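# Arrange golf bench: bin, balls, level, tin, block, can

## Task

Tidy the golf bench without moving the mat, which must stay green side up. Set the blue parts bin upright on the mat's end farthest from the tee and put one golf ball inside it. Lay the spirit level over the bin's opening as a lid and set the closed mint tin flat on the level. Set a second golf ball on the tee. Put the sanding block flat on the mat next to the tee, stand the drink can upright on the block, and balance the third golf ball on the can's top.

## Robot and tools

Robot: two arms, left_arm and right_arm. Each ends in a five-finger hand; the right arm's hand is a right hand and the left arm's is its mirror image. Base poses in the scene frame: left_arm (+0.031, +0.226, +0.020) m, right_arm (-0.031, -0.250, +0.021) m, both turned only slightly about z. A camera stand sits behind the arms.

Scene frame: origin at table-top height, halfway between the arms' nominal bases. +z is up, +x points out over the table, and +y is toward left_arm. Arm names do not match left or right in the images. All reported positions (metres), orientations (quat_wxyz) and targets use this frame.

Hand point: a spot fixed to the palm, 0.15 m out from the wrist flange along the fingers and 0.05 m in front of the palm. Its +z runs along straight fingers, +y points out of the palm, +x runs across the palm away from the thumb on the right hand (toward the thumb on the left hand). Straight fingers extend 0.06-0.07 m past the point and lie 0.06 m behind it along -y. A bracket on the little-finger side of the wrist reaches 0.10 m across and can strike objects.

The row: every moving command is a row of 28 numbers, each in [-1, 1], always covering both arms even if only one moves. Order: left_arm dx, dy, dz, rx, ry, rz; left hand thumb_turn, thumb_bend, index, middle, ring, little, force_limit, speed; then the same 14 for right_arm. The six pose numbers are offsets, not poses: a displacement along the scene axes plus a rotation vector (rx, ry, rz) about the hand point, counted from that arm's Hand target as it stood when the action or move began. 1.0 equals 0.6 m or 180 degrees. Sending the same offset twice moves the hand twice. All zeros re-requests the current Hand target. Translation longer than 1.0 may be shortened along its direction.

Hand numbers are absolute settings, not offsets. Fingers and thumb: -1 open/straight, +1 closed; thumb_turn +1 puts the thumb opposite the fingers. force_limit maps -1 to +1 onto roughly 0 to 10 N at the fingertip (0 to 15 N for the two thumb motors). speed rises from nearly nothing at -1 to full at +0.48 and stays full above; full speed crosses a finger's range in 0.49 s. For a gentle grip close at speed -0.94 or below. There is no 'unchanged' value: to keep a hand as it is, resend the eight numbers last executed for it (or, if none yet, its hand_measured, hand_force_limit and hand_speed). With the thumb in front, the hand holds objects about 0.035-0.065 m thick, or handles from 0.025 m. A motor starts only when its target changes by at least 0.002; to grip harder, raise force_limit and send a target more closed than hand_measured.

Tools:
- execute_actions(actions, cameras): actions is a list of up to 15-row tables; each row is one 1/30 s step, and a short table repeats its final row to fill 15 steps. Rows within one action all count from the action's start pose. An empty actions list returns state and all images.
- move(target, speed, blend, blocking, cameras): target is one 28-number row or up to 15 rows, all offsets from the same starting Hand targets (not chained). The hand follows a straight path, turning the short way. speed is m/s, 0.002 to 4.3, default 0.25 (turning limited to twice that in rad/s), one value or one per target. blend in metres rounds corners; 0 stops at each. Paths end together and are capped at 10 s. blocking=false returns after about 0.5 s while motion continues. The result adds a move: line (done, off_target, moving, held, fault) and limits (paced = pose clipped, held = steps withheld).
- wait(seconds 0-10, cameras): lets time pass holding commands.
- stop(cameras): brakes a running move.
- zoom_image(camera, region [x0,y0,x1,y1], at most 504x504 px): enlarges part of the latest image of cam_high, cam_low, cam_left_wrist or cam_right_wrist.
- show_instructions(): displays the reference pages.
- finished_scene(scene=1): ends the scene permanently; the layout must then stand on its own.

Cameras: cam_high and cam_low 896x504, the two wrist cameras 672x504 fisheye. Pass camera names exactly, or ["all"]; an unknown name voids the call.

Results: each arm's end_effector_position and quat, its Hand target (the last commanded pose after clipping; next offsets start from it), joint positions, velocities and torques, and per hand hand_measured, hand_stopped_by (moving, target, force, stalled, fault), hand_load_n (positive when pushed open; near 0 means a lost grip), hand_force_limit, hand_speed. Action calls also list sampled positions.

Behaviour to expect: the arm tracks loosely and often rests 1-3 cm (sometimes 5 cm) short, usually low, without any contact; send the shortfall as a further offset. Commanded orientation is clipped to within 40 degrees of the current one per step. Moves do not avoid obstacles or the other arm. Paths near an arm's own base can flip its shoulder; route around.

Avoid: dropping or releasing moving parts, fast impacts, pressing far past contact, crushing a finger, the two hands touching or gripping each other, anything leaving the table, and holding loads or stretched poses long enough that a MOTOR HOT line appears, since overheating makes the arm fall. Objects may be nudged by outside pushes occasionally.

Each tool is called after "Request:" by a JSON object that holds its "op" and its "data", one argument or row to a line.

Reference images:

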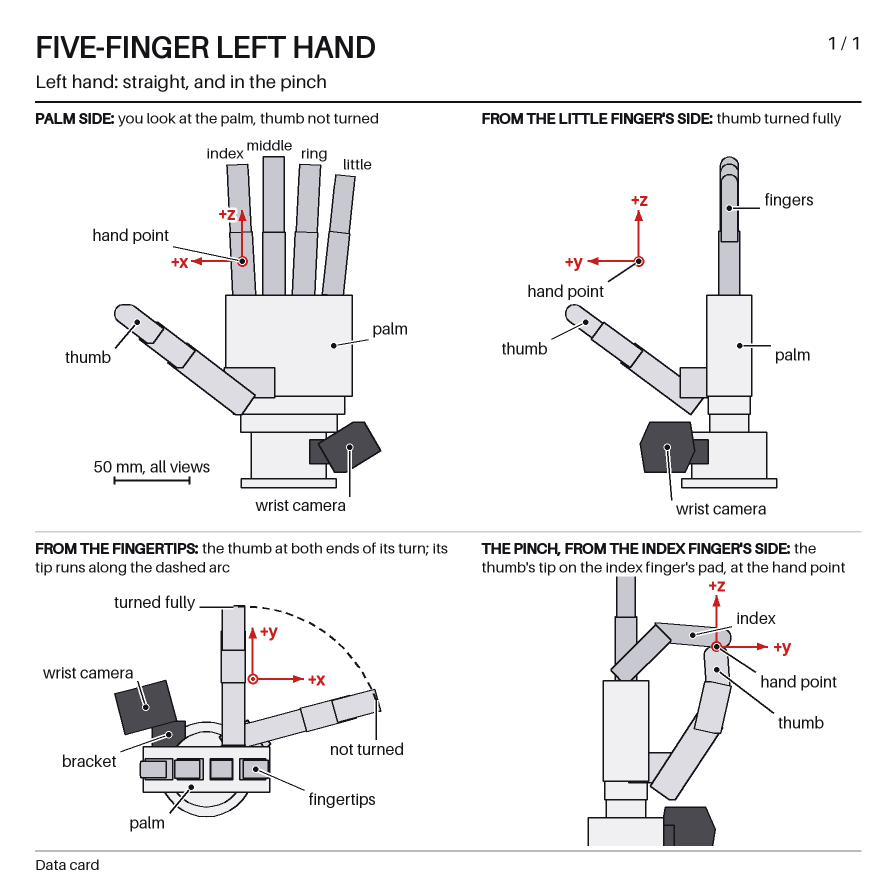

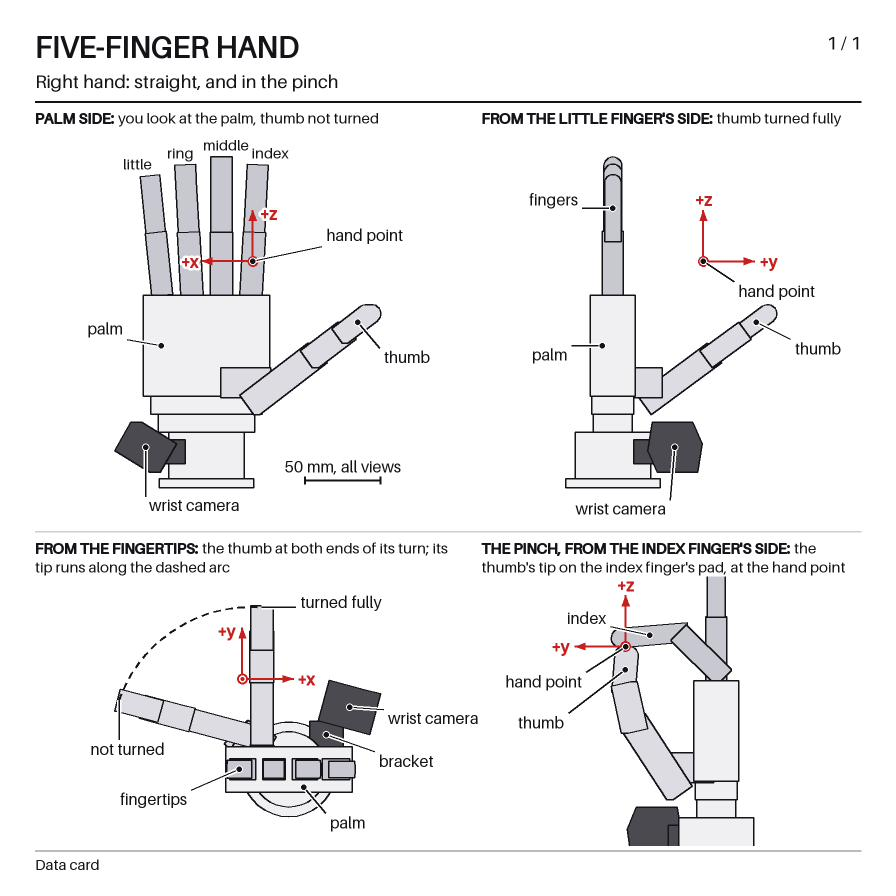

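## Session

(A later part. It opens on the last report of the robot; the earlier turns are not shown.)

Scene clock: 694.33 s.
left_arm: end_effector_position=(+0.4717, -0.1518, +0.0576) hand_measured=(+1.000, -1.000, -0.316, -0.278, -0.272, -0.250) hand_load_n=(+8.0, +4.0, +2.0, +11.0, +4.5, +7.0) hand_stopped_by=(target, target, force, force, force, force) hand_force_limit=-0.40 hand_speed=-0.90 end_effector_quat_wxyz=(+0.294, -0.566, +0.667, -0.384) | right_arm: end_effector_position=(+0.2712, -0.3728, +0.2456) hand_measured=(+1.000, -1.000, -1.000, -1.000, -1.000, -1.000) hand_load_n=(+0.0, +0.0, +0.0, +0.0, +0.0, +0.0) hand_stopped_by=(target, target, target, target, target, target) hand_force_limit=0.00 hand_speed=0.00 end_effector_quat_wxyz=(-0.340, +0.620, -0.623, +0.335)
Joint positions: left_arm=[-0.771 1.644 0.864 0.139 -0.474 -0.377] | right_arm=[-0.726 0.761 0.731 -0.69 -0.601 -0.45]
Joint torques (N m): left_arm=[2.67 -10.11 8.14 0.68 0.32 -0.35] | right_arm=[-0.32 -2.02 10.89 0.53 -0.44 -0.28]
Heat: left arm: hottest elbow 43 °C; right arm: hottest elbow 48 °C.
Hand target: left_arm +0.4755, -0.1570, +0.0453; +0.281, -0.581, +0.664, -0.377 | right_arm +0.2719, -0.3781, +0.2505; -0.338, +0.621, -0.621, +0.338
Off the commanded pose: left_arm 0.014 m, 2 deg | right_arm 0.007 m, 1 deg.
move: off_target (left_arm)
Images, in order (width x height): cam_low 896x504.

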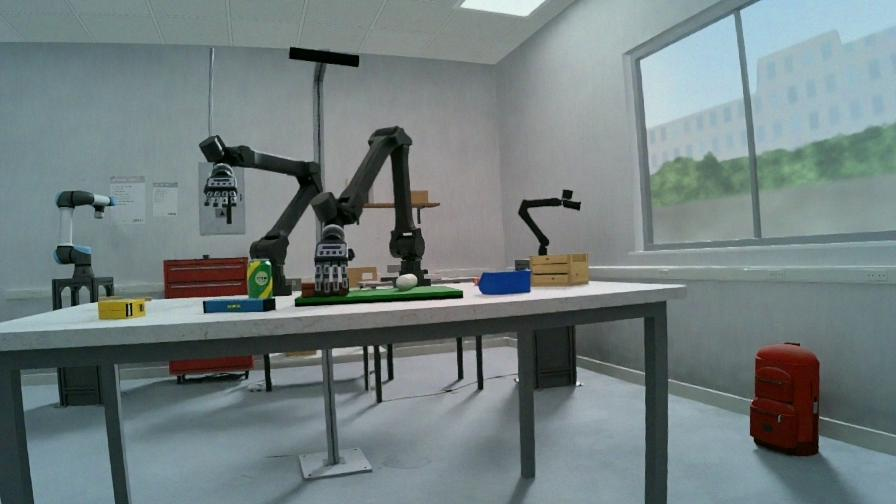

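Request:
{"op": "move", "data": {
  "target": [
    [0, 0, 0.02, 0, 0, 0, 1, -1, 0.12, 0.1, 0.1, -0.25, -0.4, -0.9, 0, 0, 0, 0, 0, 0, 1, -1, -1, -1, -1, -1, 0, 0],
    [0, 0, 0.02, 0, 0, 0, 1, -1, -0.98, -0.98, -0.98, -0.98, -0.4, -0.6, 0, 0, 0, 0, 0, 0, 1, -1, -1, -1, -1, -1, 0, 0]
  ],
  "speed": 0.1,
  "cameras": ["cam_low", "cam_high", "cam_right_wrist"]
}}

Request:
{"op": "zoom_image", "data": {
  "camera": "cam_low",
  "region": [280, 230, 400, 320]
}}

Request:
{"op": "zoom_image", "data": {
  "camera": "cam_right_wrist",
  "region": [240, 210, 440, 390]
}}

Scene clock: 705.57 s.
left_arm: end_effector_position=(+0.4690, -0.1527, +0.0556) hand_measured=(+1.000, -1.000, -0.980, -0.980, -0.980, -0.980) hand_load_n=(-1.0, +0.0, -0.5, +0.0, +0.0, +0.0) hand_stopped_by=(target, target, target, target, target, target) hand_force_limit=-0.40 hand_speed=-0.60 end_effector_quat_wxyz=(+0.283, -0.575, +0.669, -0.376) | right_arm: end_effector_position=(+0.2712, -0.3728, +0.2456) hand_measured=(+1.000, -1.000, -1.000, -1.000, -1.000, -1.000) hand_load_n=(+0.0, +0.0, +0.0, +0.0, +0.0, +0.0) hand_stopped_by=(target, target, target, target, target, target) hand_force_limit=0.00 hand_speed=0.00 end_effector_quat_wxyz=(-0.340, +0.620, -0.623, +0.335)
Joint positions: left_arm=[-0.769 1.644 0.876 0.097 -0.461 -0.404] | right_arm=[-0.726 0.761 0.731 -0.69 -0.601 -0.45]
Joint torques (N m): left_arm=[2.55 -11.81 8.2 1.01 -0.14 -0.09] | right_arm=[-0.32 -2.02 10.89 0.53 -0.44 -0.28]
Heat: left arm: hottest elbow 43 °C; right arm: hottest elbow 49 °C.
Hand target: left_arm +0.4756, -0.1570, +0.0573; +0.281, -0.581, +0.664, -0.377 | right_arm +0.2719, -0.3781, +0.2505; -0.338, +0.621, -0.621, +0.338
Off the commanded pose: left_arm 0.008 m, 1 deg | right_arm 0.007 m, 1 deg.
move: done
Images, in order (width x height): cam_high 896x504, cam_low 896x504, cam_right_wrist 672x504.

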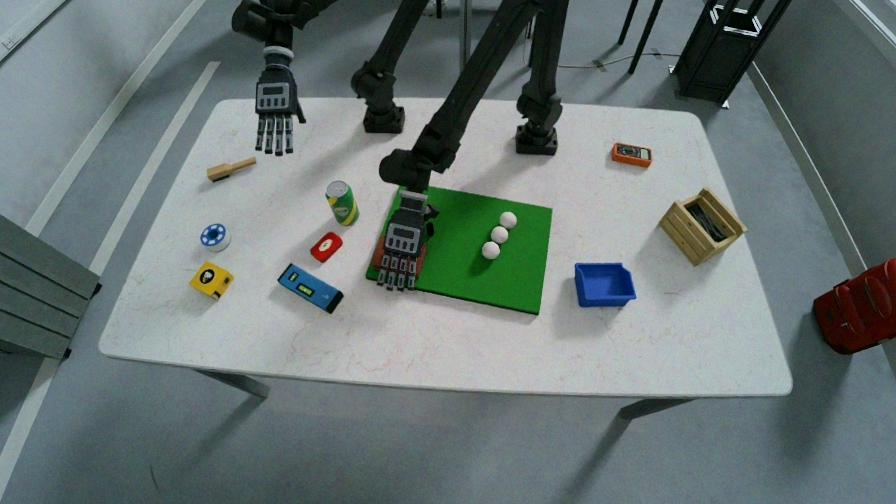

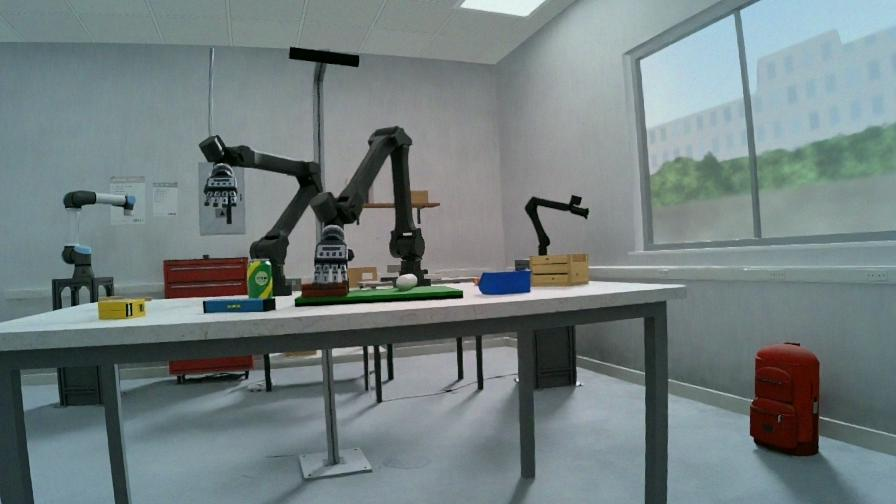

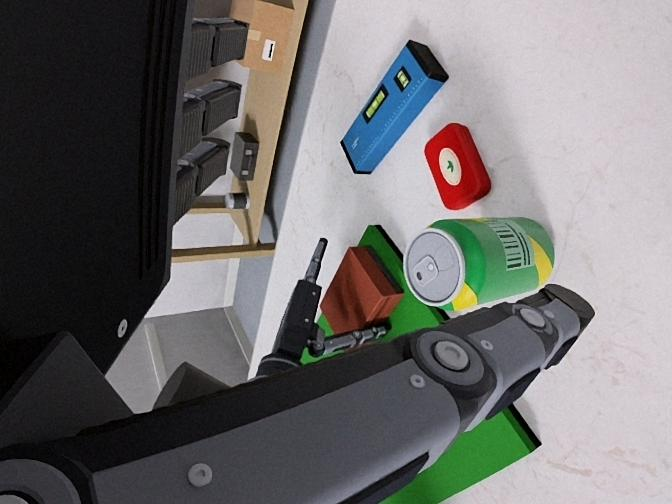

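Scaled by 4.200 from the camera's 896x504 image, which has a finer 1280x720 frame.

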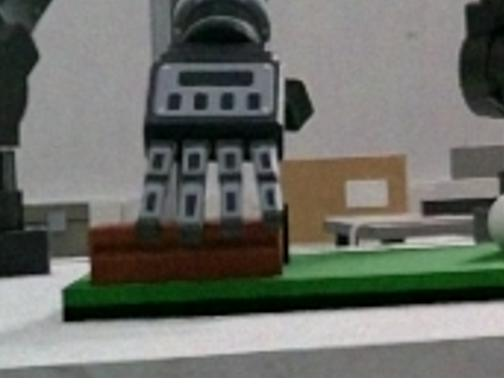

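Scaled by 2.520 from the camera's 672x504 image, which has a finer 960x720 frame.

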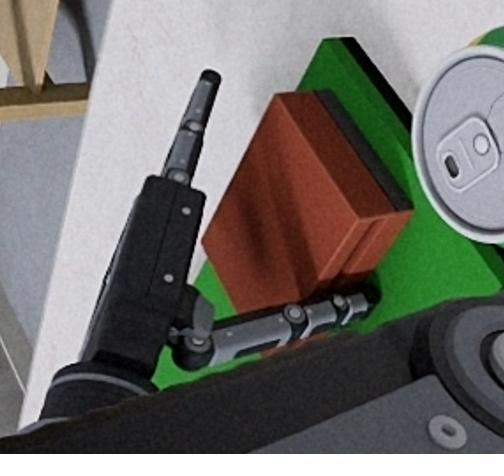

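Request:
{"op": "move", "data": {
  "target": [
    [-0.0133, 0.0033, 0.005, 0, 0, 0, 1, -1, -0.98, -0.98, -0.98, -0.98, -0.4, -0.6, 0, 0, 0, 0, 0, 0, 1, -1, -1, -1, -1, -1, 0, 0],
    [-0.0133, 0.0033, 0.32, 0.0202, -0.0071, 0.0535, 1, -1, -0.98, -0.98, -0.98, -0.98, -0.4, -0.6, 0.0985, 0.1468, 0, 0, 0, 0, 1, -1, -1, -1, -1, -1, 0, 0],
    [-0.0593, 0.8617, 0.3212, 0.0202, -0.0071, 0.0535, 1, -1, -0.98, -0.98, -0.98, -0.98, -0.4, -0.6, 0.0985, 0.1468, -0.1675, 0, 0, 0, 1, -1, -1, -1, -1, -1, 0, 0]
  ],
  "speed": [0.05, 0.2, 0.3],
  "blend": [0, 0.03, 0],
  "cameras": ["all"]
}}

Request:
{"op": "zoom_image", "data": {
  "camera": "cam_high",
  "region": [280, 120, 430, 290]
}}

Scene clock: 773.53 s.
left_arm: end_effector_position=(+0.4285, +0.3497, +0.2247) hand_measured=(+1.000, -1.000, -0.980, -0.980, -0.980, -0.980) hand_load_n=(+0.0, +0.0, +0.0, +0.0, -0.5, -0.5) hand_stopped_by=(target, target, target, target, target, target) hand_force_limit=-0.40 hand_speed=-0.60 end_effector_quat_wxyz=(-0.317, +0.634, -0.621, +0.335) | right_arm: end_effector_position=(+0.3283, -0.2935, +0.1527) hand_measured=(+1.000, -1.000, -1.000, -1.000, -1.000, -1.000) hand_load_n=(+0.0, +0.0, +0.0, +0.0, +0.0, +0.0) hand_stopped_by=(target, target, target, target, target, target) hand_force_limit=0.00 hand_speed=0.00 end_effector_quat_wxyz=(-0.334, +0.623, -0.621, +0.339)
Joint positions: left_arm=[0.541 1.032 0.824 -0.481 0.441 0.299] | right_arm=[-0.3 0.84 0.5 -0.26 -0.25 -0.178]
Joint torques (N m): left_arm=[2.9 -6.12 12.57 1.06 0.31 0.16] | right_arm=[1.2 -2.78 8.87 1.66 0.05 -0.03]
Heat: left arm: hottest elbow 43 °C; right arm: hottest elbow 49 °C.
Hand target: left_arm +0.4400, +0.3600, +0.2500; -0.337, +0.621, -0.622, +0.338 | right_arm +0.3310, -0.2901, +0.1500; -0.338, +0.621, -0.621, +0.338
Off the commanded pose: left_arm 0.030 m, 3 deg | right_arm 0.005 m, 1 deg.
move: off_target (left_arm)

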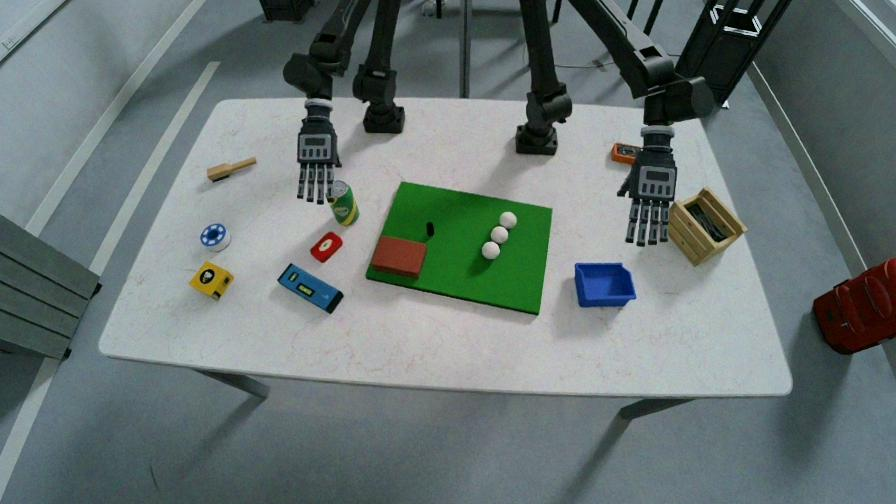

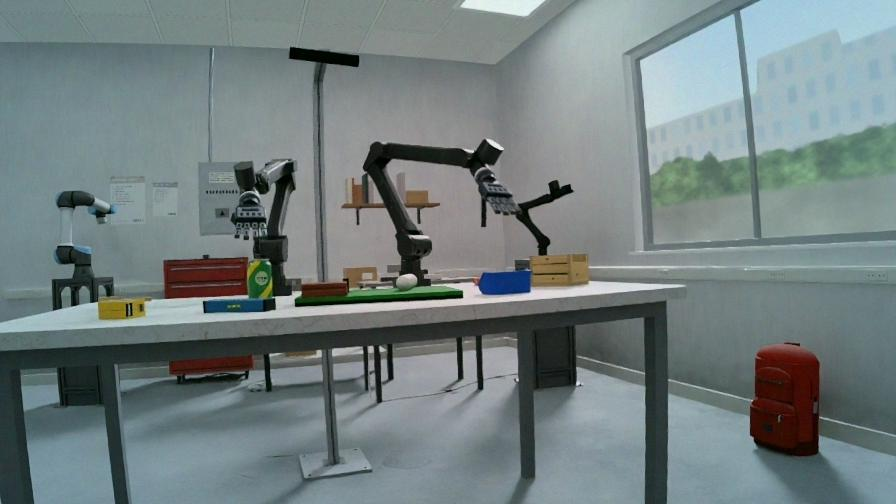

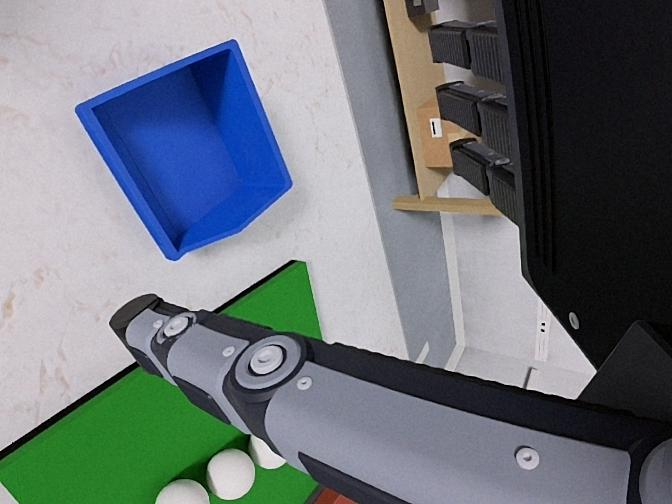

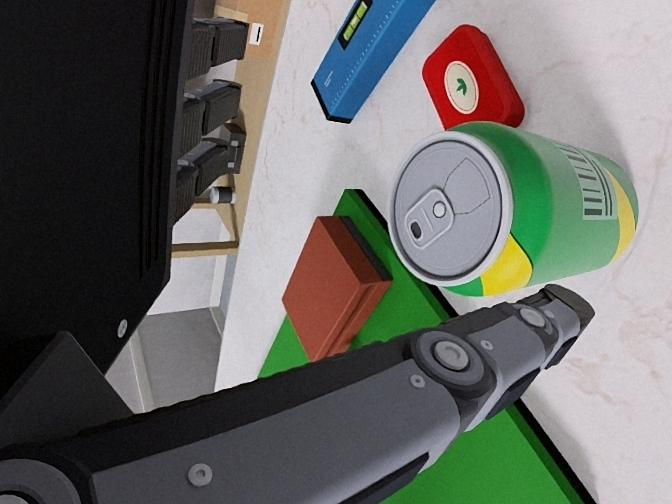

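Scaled by 2.965 from the camera's 896x504 image, which has a finer 1280x720 frame.

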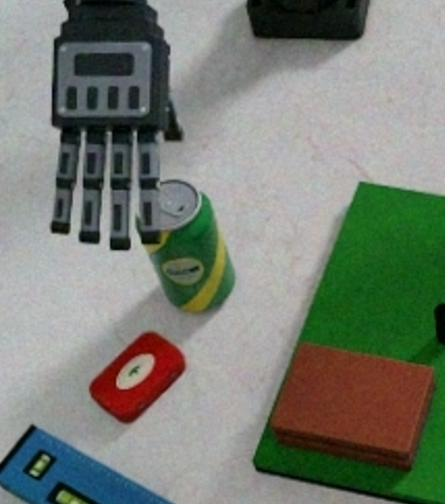

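Request:
{"op": "move", "data": {
  "target": [0.0183, -0.4617, -0.1333, 0, 0, 0.1389, 1, -0.75, -0.98, -0.98, -0.98, -0.98, -0.6, -0.6, 0.0045, -0.0058, -0.1128, 0, 0, 0, 1, -1, -1, -1, -1, -1, 0, 0],
  "speed": 0.2,
  "cameras": ["all"]
}}

Request:
{"op": "zoom_image", "data": {
  "camera": "cam_high",
  "region": [280, 120, 430, 290]
}}

Request:
{"op": "zoom_image", "data": {
  "camera": "cam_high",
  "region": [420, 140, 570, 290]
}}

Scene clock: 839.60 s.
left_arm: end_effector_position=(+0.4365, +0.0954, +0.1502) hand_measured=(+1.000, -0.750, -0.980, -0.980, -0.980, -0.980) hand_load_n=(+0.0, +0.5, +0.0, +0.0, +0.0, -0.5) hand_stopped_by=(target, target, target, target, target, target) hand_force_limit=-0.60 hand_speed=-0.60 end_effector_quat_wxyz=(-0.403, +0.740, -0.482, +0.239) | right_arm: end_effector_position=(+0.3329, -0.2944, +0.0850) hand_measured=(+1.000, -1.000, -1.000, -1.000, -1.000, -1.000) hand_load_n=(+0.0, +0.0, +0.0, +0.0, +0.0, +0.0) hand_stopped_by=(target, target, target, target, target, target) hand_force_limit=0.00 hand_speed=0.00 end_effector_quat_wxyz=(-0.335, +0.623, -0.621, +0.338)
Joint positions: left_arm=[-0.508 1.145 0.723 -0.459 -0.756 -0.651] | right_arm=[-0.3 1.001 0.377 0.024 -0.253 -0.178]
Joint torques (N m): left_arm=[1.44 -6.42 11.51 0.77 -0.48 -0.12] | right_arm=[0.44 -3.66 7.88 1.66 -0.2 -0.09]
Heat: left arm: hottest elbow 53 °C; right arm: hottest elbow 45 °C.
Hand target: left_arm +0.4511, +0.0830, +0.1702; -0.402, +0.741, -0.472, +0.257 | right_arm +0.3337, -0.2935, +0.0824; -0.338, +0.621, -0.621, +0.338
Off the commanded pose: left_arm 0.028 m, 2 deg | right_arm 0.003 m, 0 deg.
move: off_target (left_arm)

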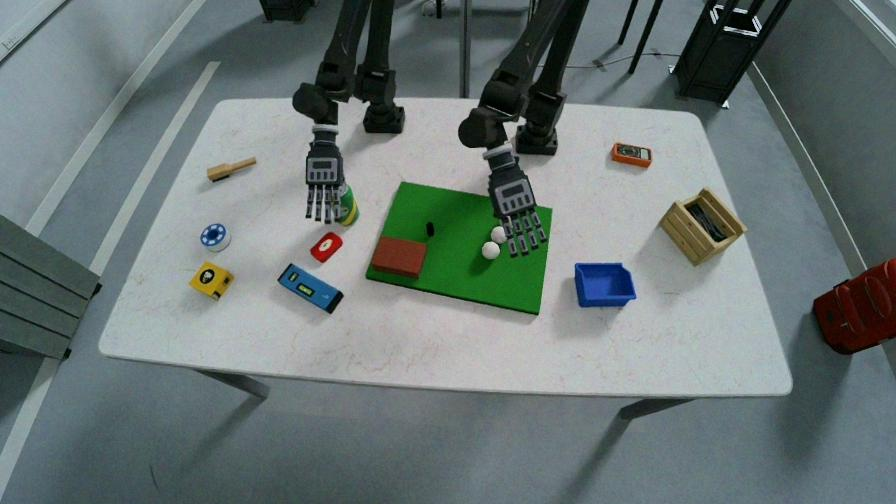

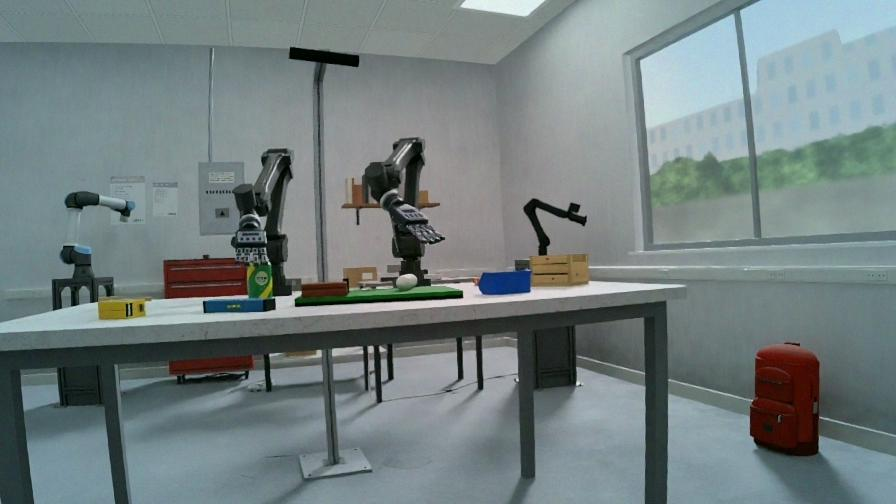

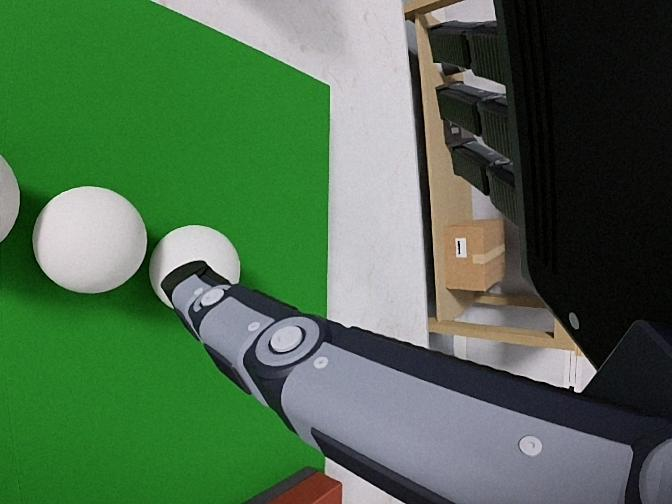

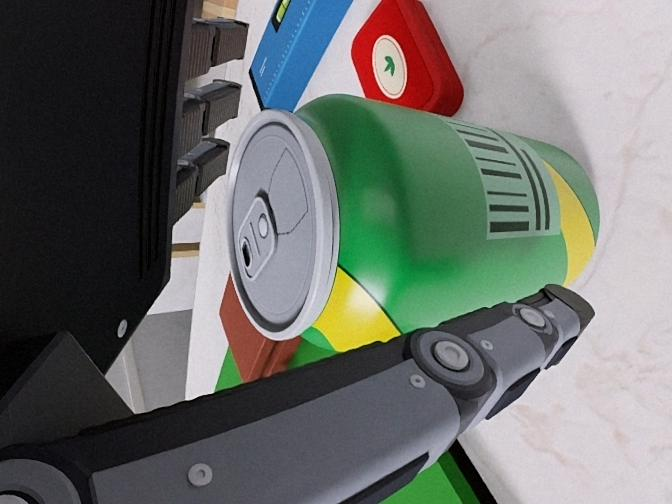

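Scaled by 2.965 from the camera's 896x504 image, which has a finer 1280x720 frame.

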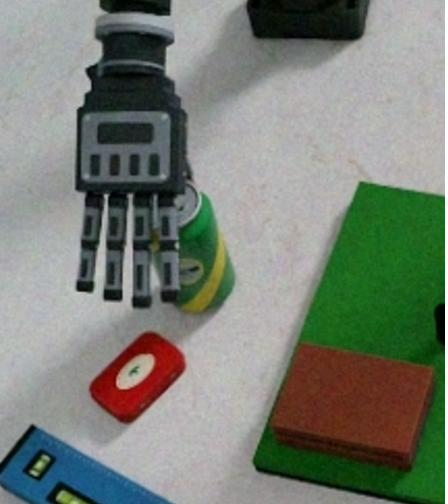

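Scaled by 3.360 from the camera's 896x504 image, which has a finer 1280x720 frame.

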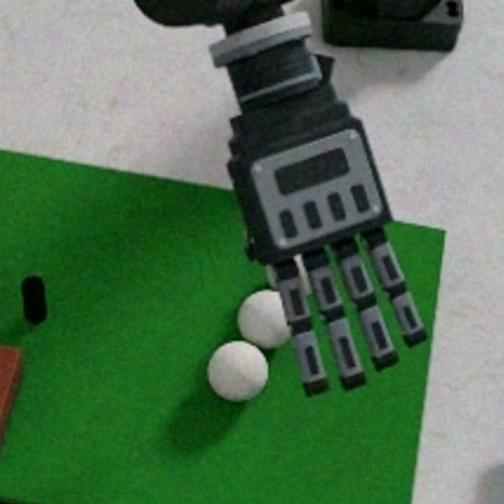

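Request:
{"op": "execute_actions", "data": {
  "actions": []
}}

Scene clock: 866.93 s.
left_arm: end_effector_position=(+0.4365, +0.0954, +0.1502) hand_measured=(+1.000, -0.750, -0.980, -0.980, -0.980, -0.980) hand_load_n=(+0.0, +0.5, -0.5, +0.0, +0.0, +0.0) hand_stopped_by=(target, target, target, target, target, target) hand_force_limit=-0.60 hand_speed=-0.60 end_effector_quat_wxyz=(-0.403, +0.740, -0.482, +0.239) | right_arm: end_effector_position=(+0.3329, -0.2944, +0.0850) hand_measured=(+1.000, -1.000, -1.000, -1.000, -1.000, -1.000) hand_load_n=(+0.0, +0.0, +0.0, +0.0, +0.0, +0.0) hand_stopped_by=(target, target, target, target, target, target) hand_force_limit=0.00 hand_speed=0.00 end_effector_quat_wxyz=(-0.335, +0.623, -0.621, +0.338)
Joint positions: left_arm=[-0.508 1.145 0.723 -0.459 -0.756 -0.651] | right_arm=[-0.3 1.001 0.377 0.024 -0.253 -0.178]
Joint velocities: within noise
Joint torques (N m): left_arm=[1.44 -6.48 11.51 0.79 -0.48 -0.09] | right_arm=[0.5 -3.6 7.87 1.66 -0.2 -0.09]
Heat: left arm: hottest elbow 53 °C; right arm: hottest elbow 44 °C.
Hand target: left_arm +0.4511, +0.0830, +0.1702; -0.402, +0.741, -0.472, +0.257 | right_arm +0.3337, -0.2935, +0.0824; -0.338, +0.621, -0.621, +0.338
Off the commanded pose: left_arm 0.028 m, 2 deg | right_arm 0.003 m, 0 deg.

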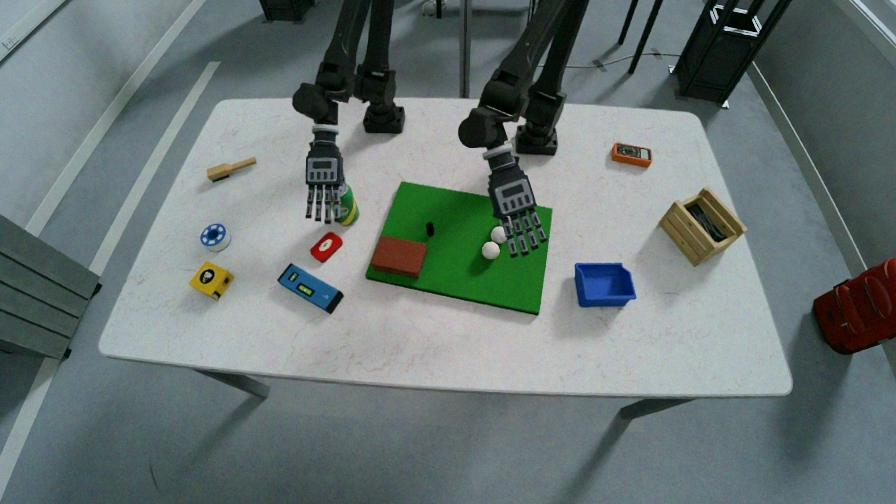

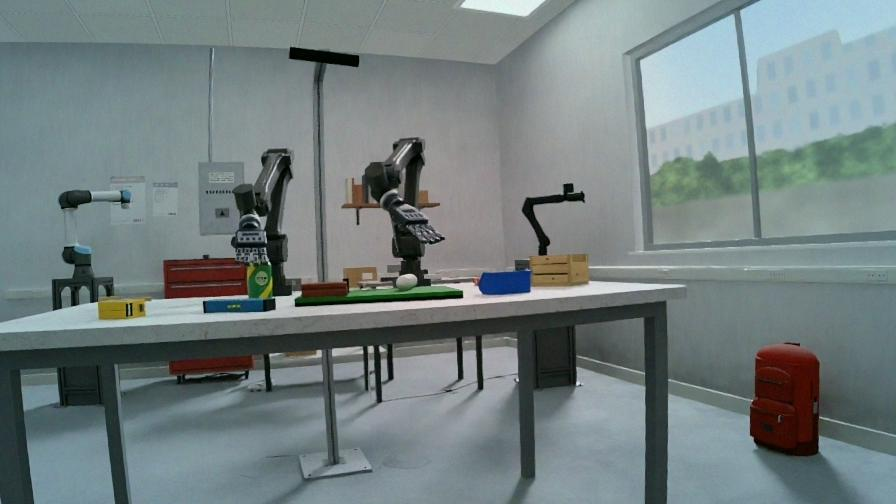

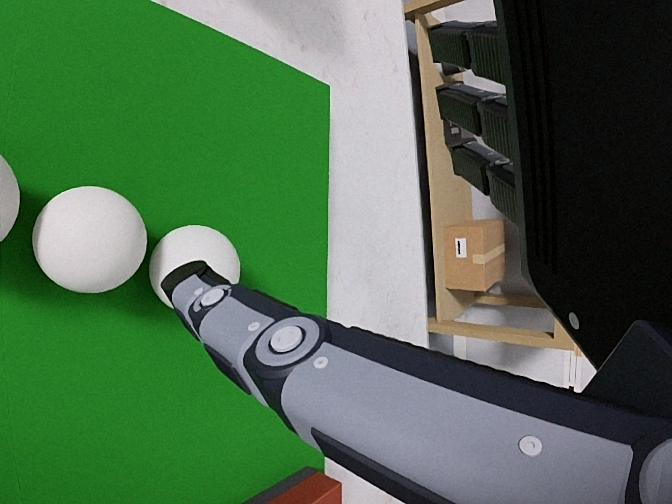

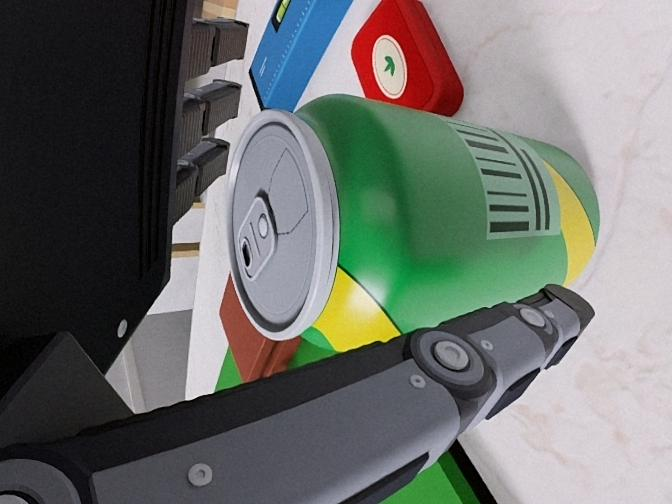

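Request:
{"op": "execute_actions", "data": {
  "actions": [
    [[0,0,0,0,0,0,1,-0.75,-0.98,-0.98,-0.98,-0.98,-0.6,-0.6,0,0,0,0,0,0,1,-1,0.1,0.1,-1,-1,-0.4,-0.85]],
    [[0,0,0,0,0,0,1,-0.75,-0.98,-0.98,-0.98,-0.98,-0.6,-0.6,0,0,0,0,0,0,1,-1,0.1,0.1,-1,-1,-0.4,-0.85]],
    [[0,0,0,0,0,0,1,-0.75,-0.98,-0.98,-0.98,-0.98,-0.6,-0.6,0,0,0,0,0,0,1,-1,0.1,0.1,-1,-1,-0.4,-0.85]],
    [[0,0,0,0,0,0,1,-0.75,-0.98,-0.98,-0.98,-0.98,-0.6,-0.6,0,0,0,0,0,0,1,-1,0.1,0.1,-1,-1,-0.4,-0.85]]
  ]
}}

Request:
{"op": "wait", "data": {
  "seconds": 1,
  "cameras": ["cam_right_wrist","cam_high"]
}}

Scene clock: 890.57 s.
left_arm: end_effector_position=(+0.4365, +0.0953, +0.1502) hand_measured=(+1.000, -0.750, -0.980, -0.980, -0.980, -0.980) hand_load_n=(+0.0, +0.0, +0.0, +0.0, +0.0, +0.0) hand_stopped_by=(target, target, target, target, target, target) hand_force_limit=-0.60 hand_speed=-0.60 end_effector_quat_wxyz=(-0.403, +0.740, -0.482, +0.239) | right_arm: end_effector_position=(+0.3336, -0.2946, +0.0856) hand_measured=(+1.000, -1.000, -0.086, -0.098, -1.000, -1.000) hand_load_n=(+0.5, +1.5, +4.5, +6.0, +0.0, +0.0) hand_stopped_by=(target, target, force, force, target, target) hand_force_limit=-0.40 hand_speed=-0.85 end_effector_quat_wxyz=(-0.335, +0.623, -0.620, +0.340)
Joint positions: left_arm=[-0.508 1.145 0.723 -0.459 -0.756 -0.652] | right_arm=[-0.3 1.002 0.377 0.028 -0.253 -0.178]
Joint torques (N m): left_arm=[1.44 -6.3 11.51 0.8 -0.47 -0.1] | right_arm=[0.44 -3.66 7.87 1.51 -0.18 -0.09]
Heat: left arm: hottest elbow 53 °C; right arm: hottest elbow 43 °C.
Hand target: left_arm +0.4511, +0.0829, +0.1702; -0.402, +0.741, -0.472, +0.257 | right_arm +0.3337, -0.2936, +0.0823; -0.338, +0.621, -0.621, +0.338
Off the commanded pose: left_arm 0.028 m, 2 deg | right_arm 0.003 m, 0 deg.
Step readings (end_effector_position of left_arm | right_arm):
0: (+0.4365, +0.0954, +0.1502) | (+0.3329, -0.2944, +0.0850)
1: (+0.4365, +0.0954, +0.1502) | (+0.3329, -0.2944, +0.0850)
2: (+0.4365, +0.0954, +0.1502) | (+0.3329, -0.2944, +0.0850)
4: (+0.4365, +0.0953, +0.1502) | (+0.3329, -0.2944, +0.0850)
8: (+0.4365, +0.0953, +0.1502) | (+0.3329, -0.2944, +0.0850)
15: (+0.4365, +0.0953, +0.1502) | (+0.3329, -0.2944, +0.0850)
16: (+0.4365, +0.0953, +0.1502) | (+0.3329, -0.2944, +0.0850)
17: (+0.4365, +0.0953, +0.1502) | (+0.3329, -0.2944, +0.0850)
19: (+0.4365, +0.0953, +0.1502) | (+0.3329, -0.2944, +0.0850)
23: (+0.4365, +0.0953, +0.1502) | (+0.3329, -0.2944, +0.0850)
30: (+0.4365, +0.0953, +0.1502) | (+0.3329, -0.2944, +0.0850)
31: (+0.4365, +0.0953, +0.1502) | (+0.3329, -0.2944, +0.0850)
32: (+0.4365, +0.0953, +0.1502) | (+0.3329, -0.2944, +0.0850)
34: (+0.4365, +0.0953, +0.1502) | (+0.3329, -0.2944, +0.0850)
38: (+0.4365, +0.0953, +0.1502) | (+0.3329, -0.2944, +0.0850)
45: (+0.4365, +0.0953, +0.1502) | (+0.3329, -0.2944, +0.0850)
46: (+0.4365, +0.0953, +0.1502) | (+0.3329, -0.2944, +0.0850)
47: (+0.4365, +0.0953, +0.1502) | (+0.3329, -0.2944, +0.0850)
49: (+0.4365, +0.0953, +0.1502) | (+0.3329, -0.2944, +0.0850)
53: (+0.4365, +0.0953, +0.1502) | (+0.3329, -0.2944, +0.0850)
60: (+0.4365, +0.0953, +0.1502) | (+0.3337, -0.2946, +0.0857)

Scene clock: 891.57 s.
left_arm: end_effector_position=(+0.4365, +0.0953, +0.1502) hand_measured=(+1.000, -0.750, -0.980, -0.980, -0.980, -0.980) hand_load_n=(+0.0, +0.0, +0.0, +0.0, +0.0, +0.0) hand_stopped_by=(target, target, target, target, target, target) hand_force_limit=-0.60 hand_speed=-0.60 end_effector_quat_wxyz=(-0.403, +0.740, -0.482, +0.239) | right_arm: end_effector_position=(+0.3336, -0.2946, +0.0856) hand_measured=(+1.000, -1.000, -0.086, -0.098, -1.000, -1.000) hand_load_n=(+0.0, +1.5, +4.0, +6.0, +0.0, +0.0) hand_stopped_by=(target, target, force, force, target, target) hand_force_limit=-0.40 hand_speed=-0.85 end_effector_quat_wxyz=(-0.335, +0.623, -0.620, +0.340)
Joint positions: left_arm=[-0.508 1.145 0.723 -0.459 -0.756 -0.652] | right_arm=[-0.3 1.002 0.377 0.028 -0.253 -0.178]
Joint torques (N m): left_arm=[1.44 -6.36 11.49 0.79 -0.48 -0.09] | right_arm=[0.44 -3.66 7.87 1.51 -0.19 -0.09]
Heat: left arm: hottest elbow 53 °C; right arm: hottest elbow 43 °C.
Hand target: left_arm +0.4511, +0.0829, +0.1702; -0.402, +0.741, -0.472, +0.257 | right_arm +0.3337, -0.2936, +0.0823; -0.338, +0.621, -0.621, +0.338
Off the commanded pose: left_arm 0.028 m, 2 deg | right_arm 0.003 m, 0 deg.
wait: 1.00 s; at rest by 0.17 s
Images, in order (width x height): cam_high 896x504, cam_right_wrist 672x504.

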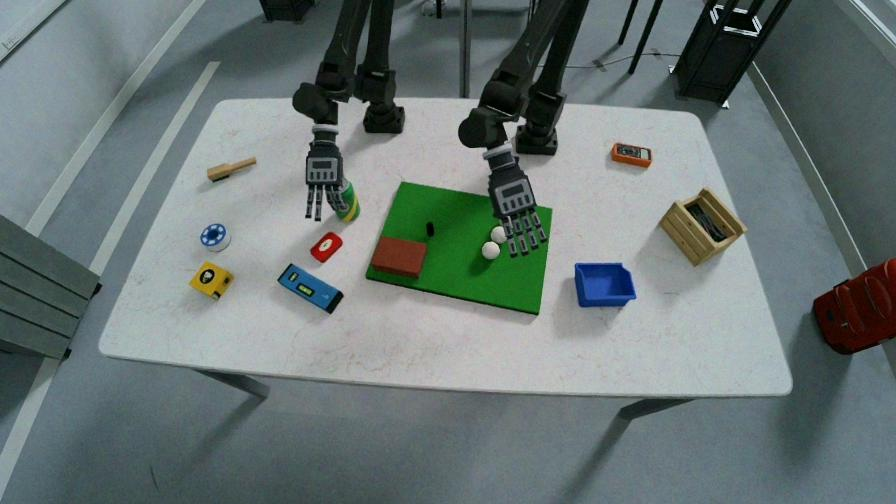

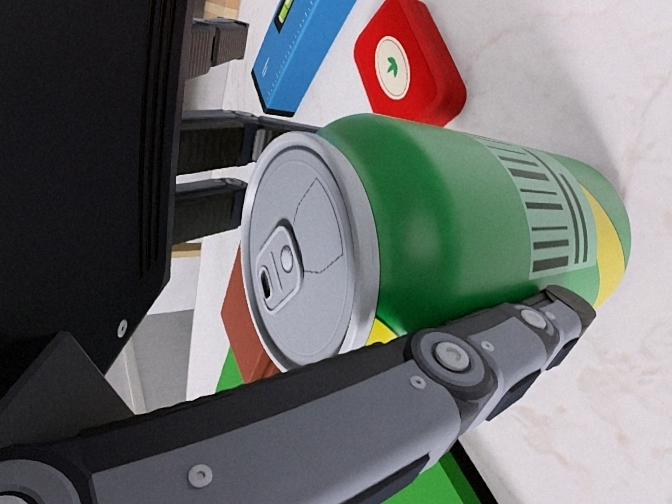

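Request:
{"op": "move", "data": {
  "target": [0,0,0,0,0,0,1,-0.75,-0.98,-0.98,-0.98,-0.98,-0.6,-0.6,0,0,0.05,0,0,0,1,-1,0.1,0.1,-1,-1,-0.4,-0.85],
  "speed": 0.08,
  "cameras": ["cam_high","cam_low","cam_right_wrist"]
}}

Scene clock: 897.80 s.
left_arm: end_effector_position=(+0.4365, +0.0953, +0.1502) hand_measured=(+1.000, -0.750, -0.980, -0.980, -0.980, -0.980) hand_load_n=(+0.0, +0.0, +0.0, +0.0, +0.0, +0.0) hand_stopped_by=(target, target, target, target, target, target) hand_force_limit=-0.60 hand_speed=-0.60 end_effector_quat_wxyz=(-0.403, +0.740, -0.482, +0.239) | right_arm: end_effector_position=(+0.3170, -0.2892, +0.0862) hand_measured=(+1.000, -1.000, -0.086, -0.098, -1.000, -1.000) hand_load_n=(+0.5, +1.5, +4.0, +6.5, +0.0, +0.0) hand_stopped_by=(target, target, force, force, target, target) hand_force_limit=-0.40 hand_speed=-0.85 end_effector_quat_wxyz=(-0.326, +0.628, -0.630, +0.321)
Joint positions: left_arm=[-0.508 1.145 0.723 -0.459 -0.756 -0.652] | right_arm=[-0.3 0.946 0.377 -0.076 -0.254 -0.178]
Joint torques (N m): left_arm=[1.44 -6.42 11.51 0.77 -0.48 -0.09] | right_arm=[0.44 -5.07 12.08 0.55 -0.21 -0.09]
Heat: left arm: hottest elbow 53 °C; right arm: hottest elbow 43 °C.
Hand target: left_arm +0.4511, +0.0829, +0.1702; -0.402, +0.741, -0.472, +0.257 | right_arm +0.3337, -0.2935, +0.1124; -0.338, +0.621, -0.621, +0.338
Off the commanded pose: left_arm 0.028 m, 2 deg | right_arm 0.031 m, 3 deg.
move: off_target (left_arm, right_arm)
Images, in order (width x height): cam_high 896x504, cam_low 896x504, cam_right_wrist 672x504.

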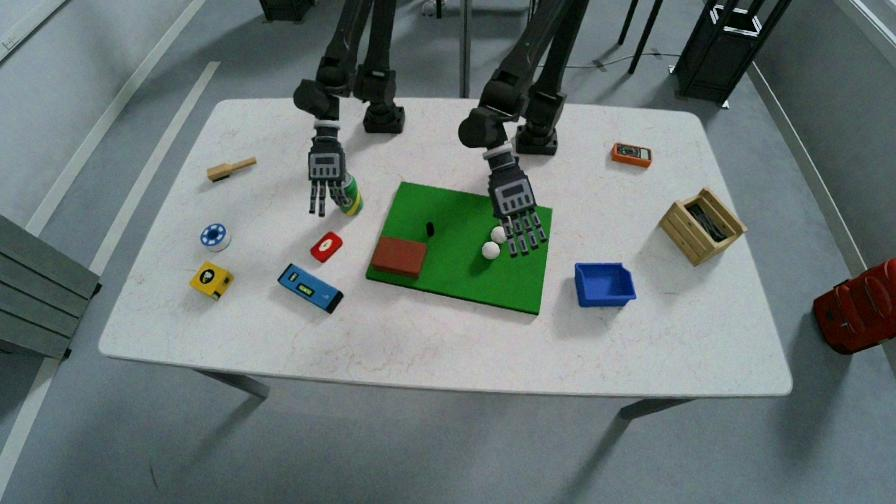

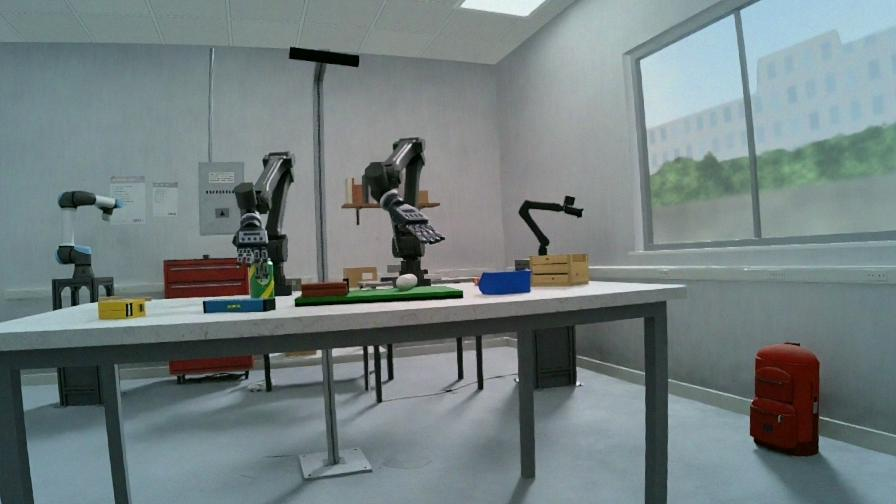

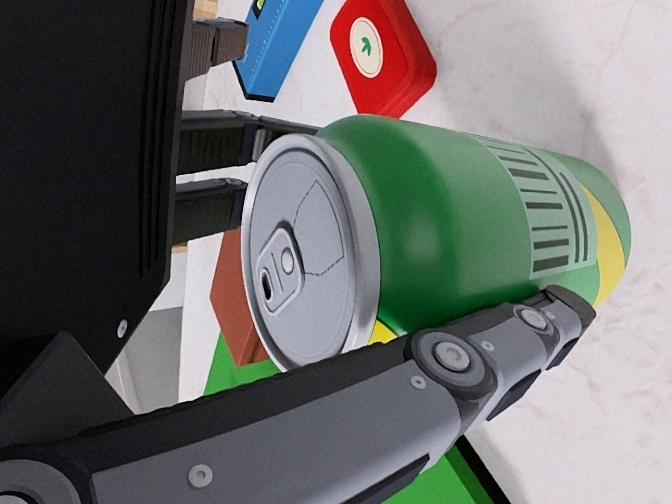

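Request:
{"op": "move", "data": {
  "target": [0,0,0,0,0,0,1,-0.75,-0.98,-0.98,-0.98,-0.98,-0.6,-0.6,0,0,0.04,0,0,0,1,-1,0.1,0.1,-1,-1,-0.4,-0.85],
  "speed": 0.08,
  "cameras": ["cam_high","cam_low","cam_right_wrist"]
}}

Scene clock: 904.20 s.
left_arm: end_effector_position=(+0.4365, +0.0953, +0.1502) hand_measured=(+1.000, -0.750, -0.980, -0.980, -0.980, -0.980) hand_load_n=(+0.0, +0.5, +0.0, +0.0, +0.0, +0.0) hand_stopped_by=(target, target, target, target, target, target) hand_force_limit=-0.60 hand_speed=-0.60 end_effector_quat_wxyz=(-0.403, +0.740, -0.482, +0.239) | right_arm: end_effector_position=(+0.3008, -0.2841, +0.0872) hand_measured=(+1.000, -1.000, -0.086, -0.098, -1.000, -1.000) hand_load_n=(+0.5, +1.5, +4.0, +6.0, +0.0, +0.0) hand_stopped_by=(target, target, force, force, target, target) hand_force_limit=-0.40 hand_speed=-0.85 end_effector_quat_wxyz=(-0.314, +0.634, -0.640, +0.299)
Joint positions: left_arm=[-0.508 1.145 0.723 -0.459 -0.756 -0.652] | right_arm=[-0.3 0.898 0.384 -0.186 -0.254 -0.178]
Joint torques (N m): left_arm=[1.44 -6.42 11.51 0.81 -0.47 -0.08] | right_arm=[0.44 -5.25 15.06 0.84 -0.24 -0.09]
Heat: left arm: hottest elbow 53 °C; right arm: hottest elbow 44 °C.
Hand target: left_arm +0.4511, +0.0829, +0.1702; -0.402, +0.741, -0.472, +0.257 | right_arm +0.3338, -0.2935, +0.1364; -0.338, +0.621, -0.621, +0.338
Off the commanded pose: left_arm 0.028 m, 2 deg | right_arm 0.060 m, 6 deg.
move: off_target (left_arm, right_arm)
Images, in order (width x height): cam_high 896x504, cam_low 896x504, cam_right_wrist 672x504.

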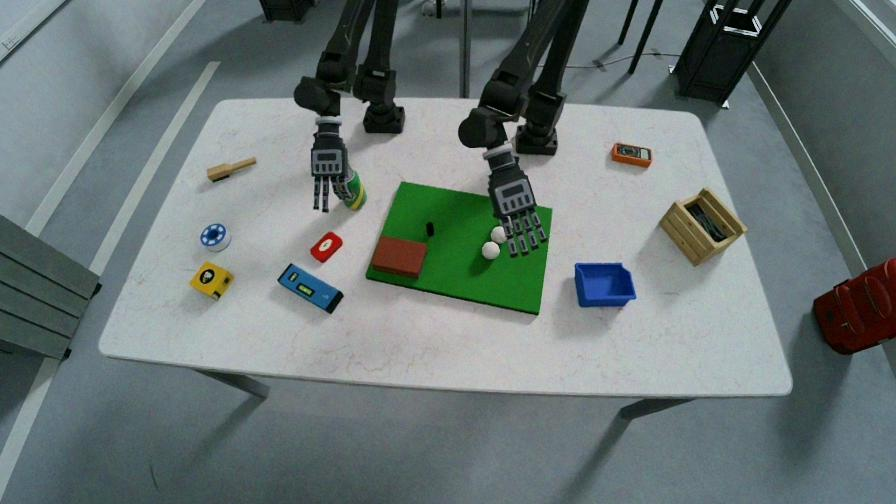

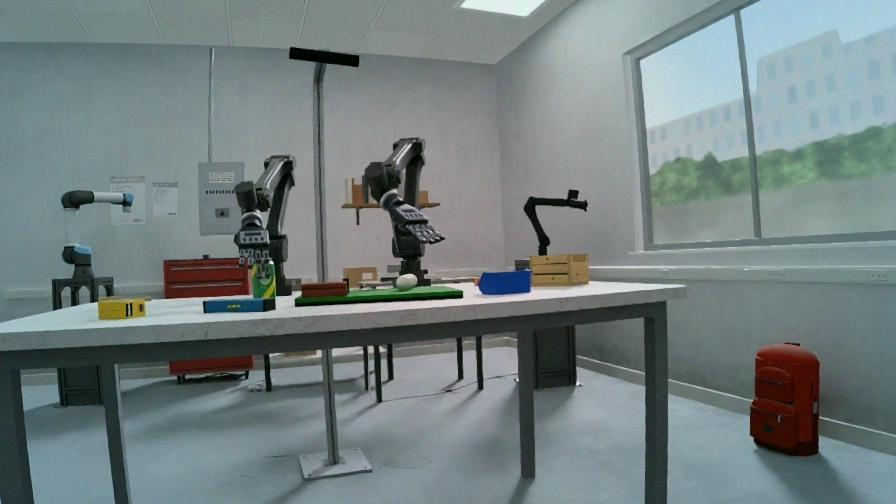

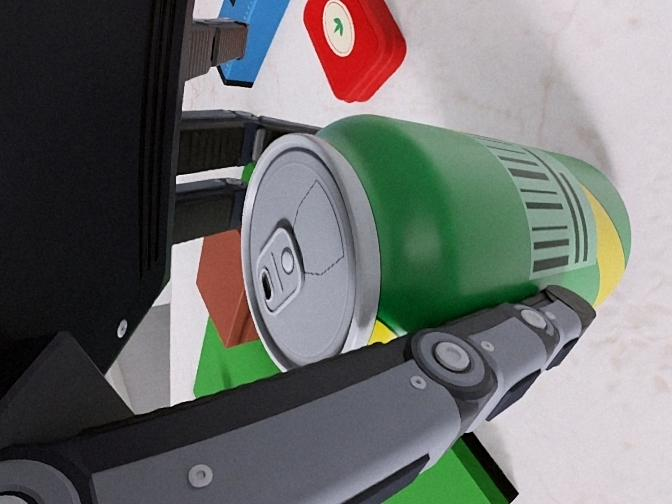

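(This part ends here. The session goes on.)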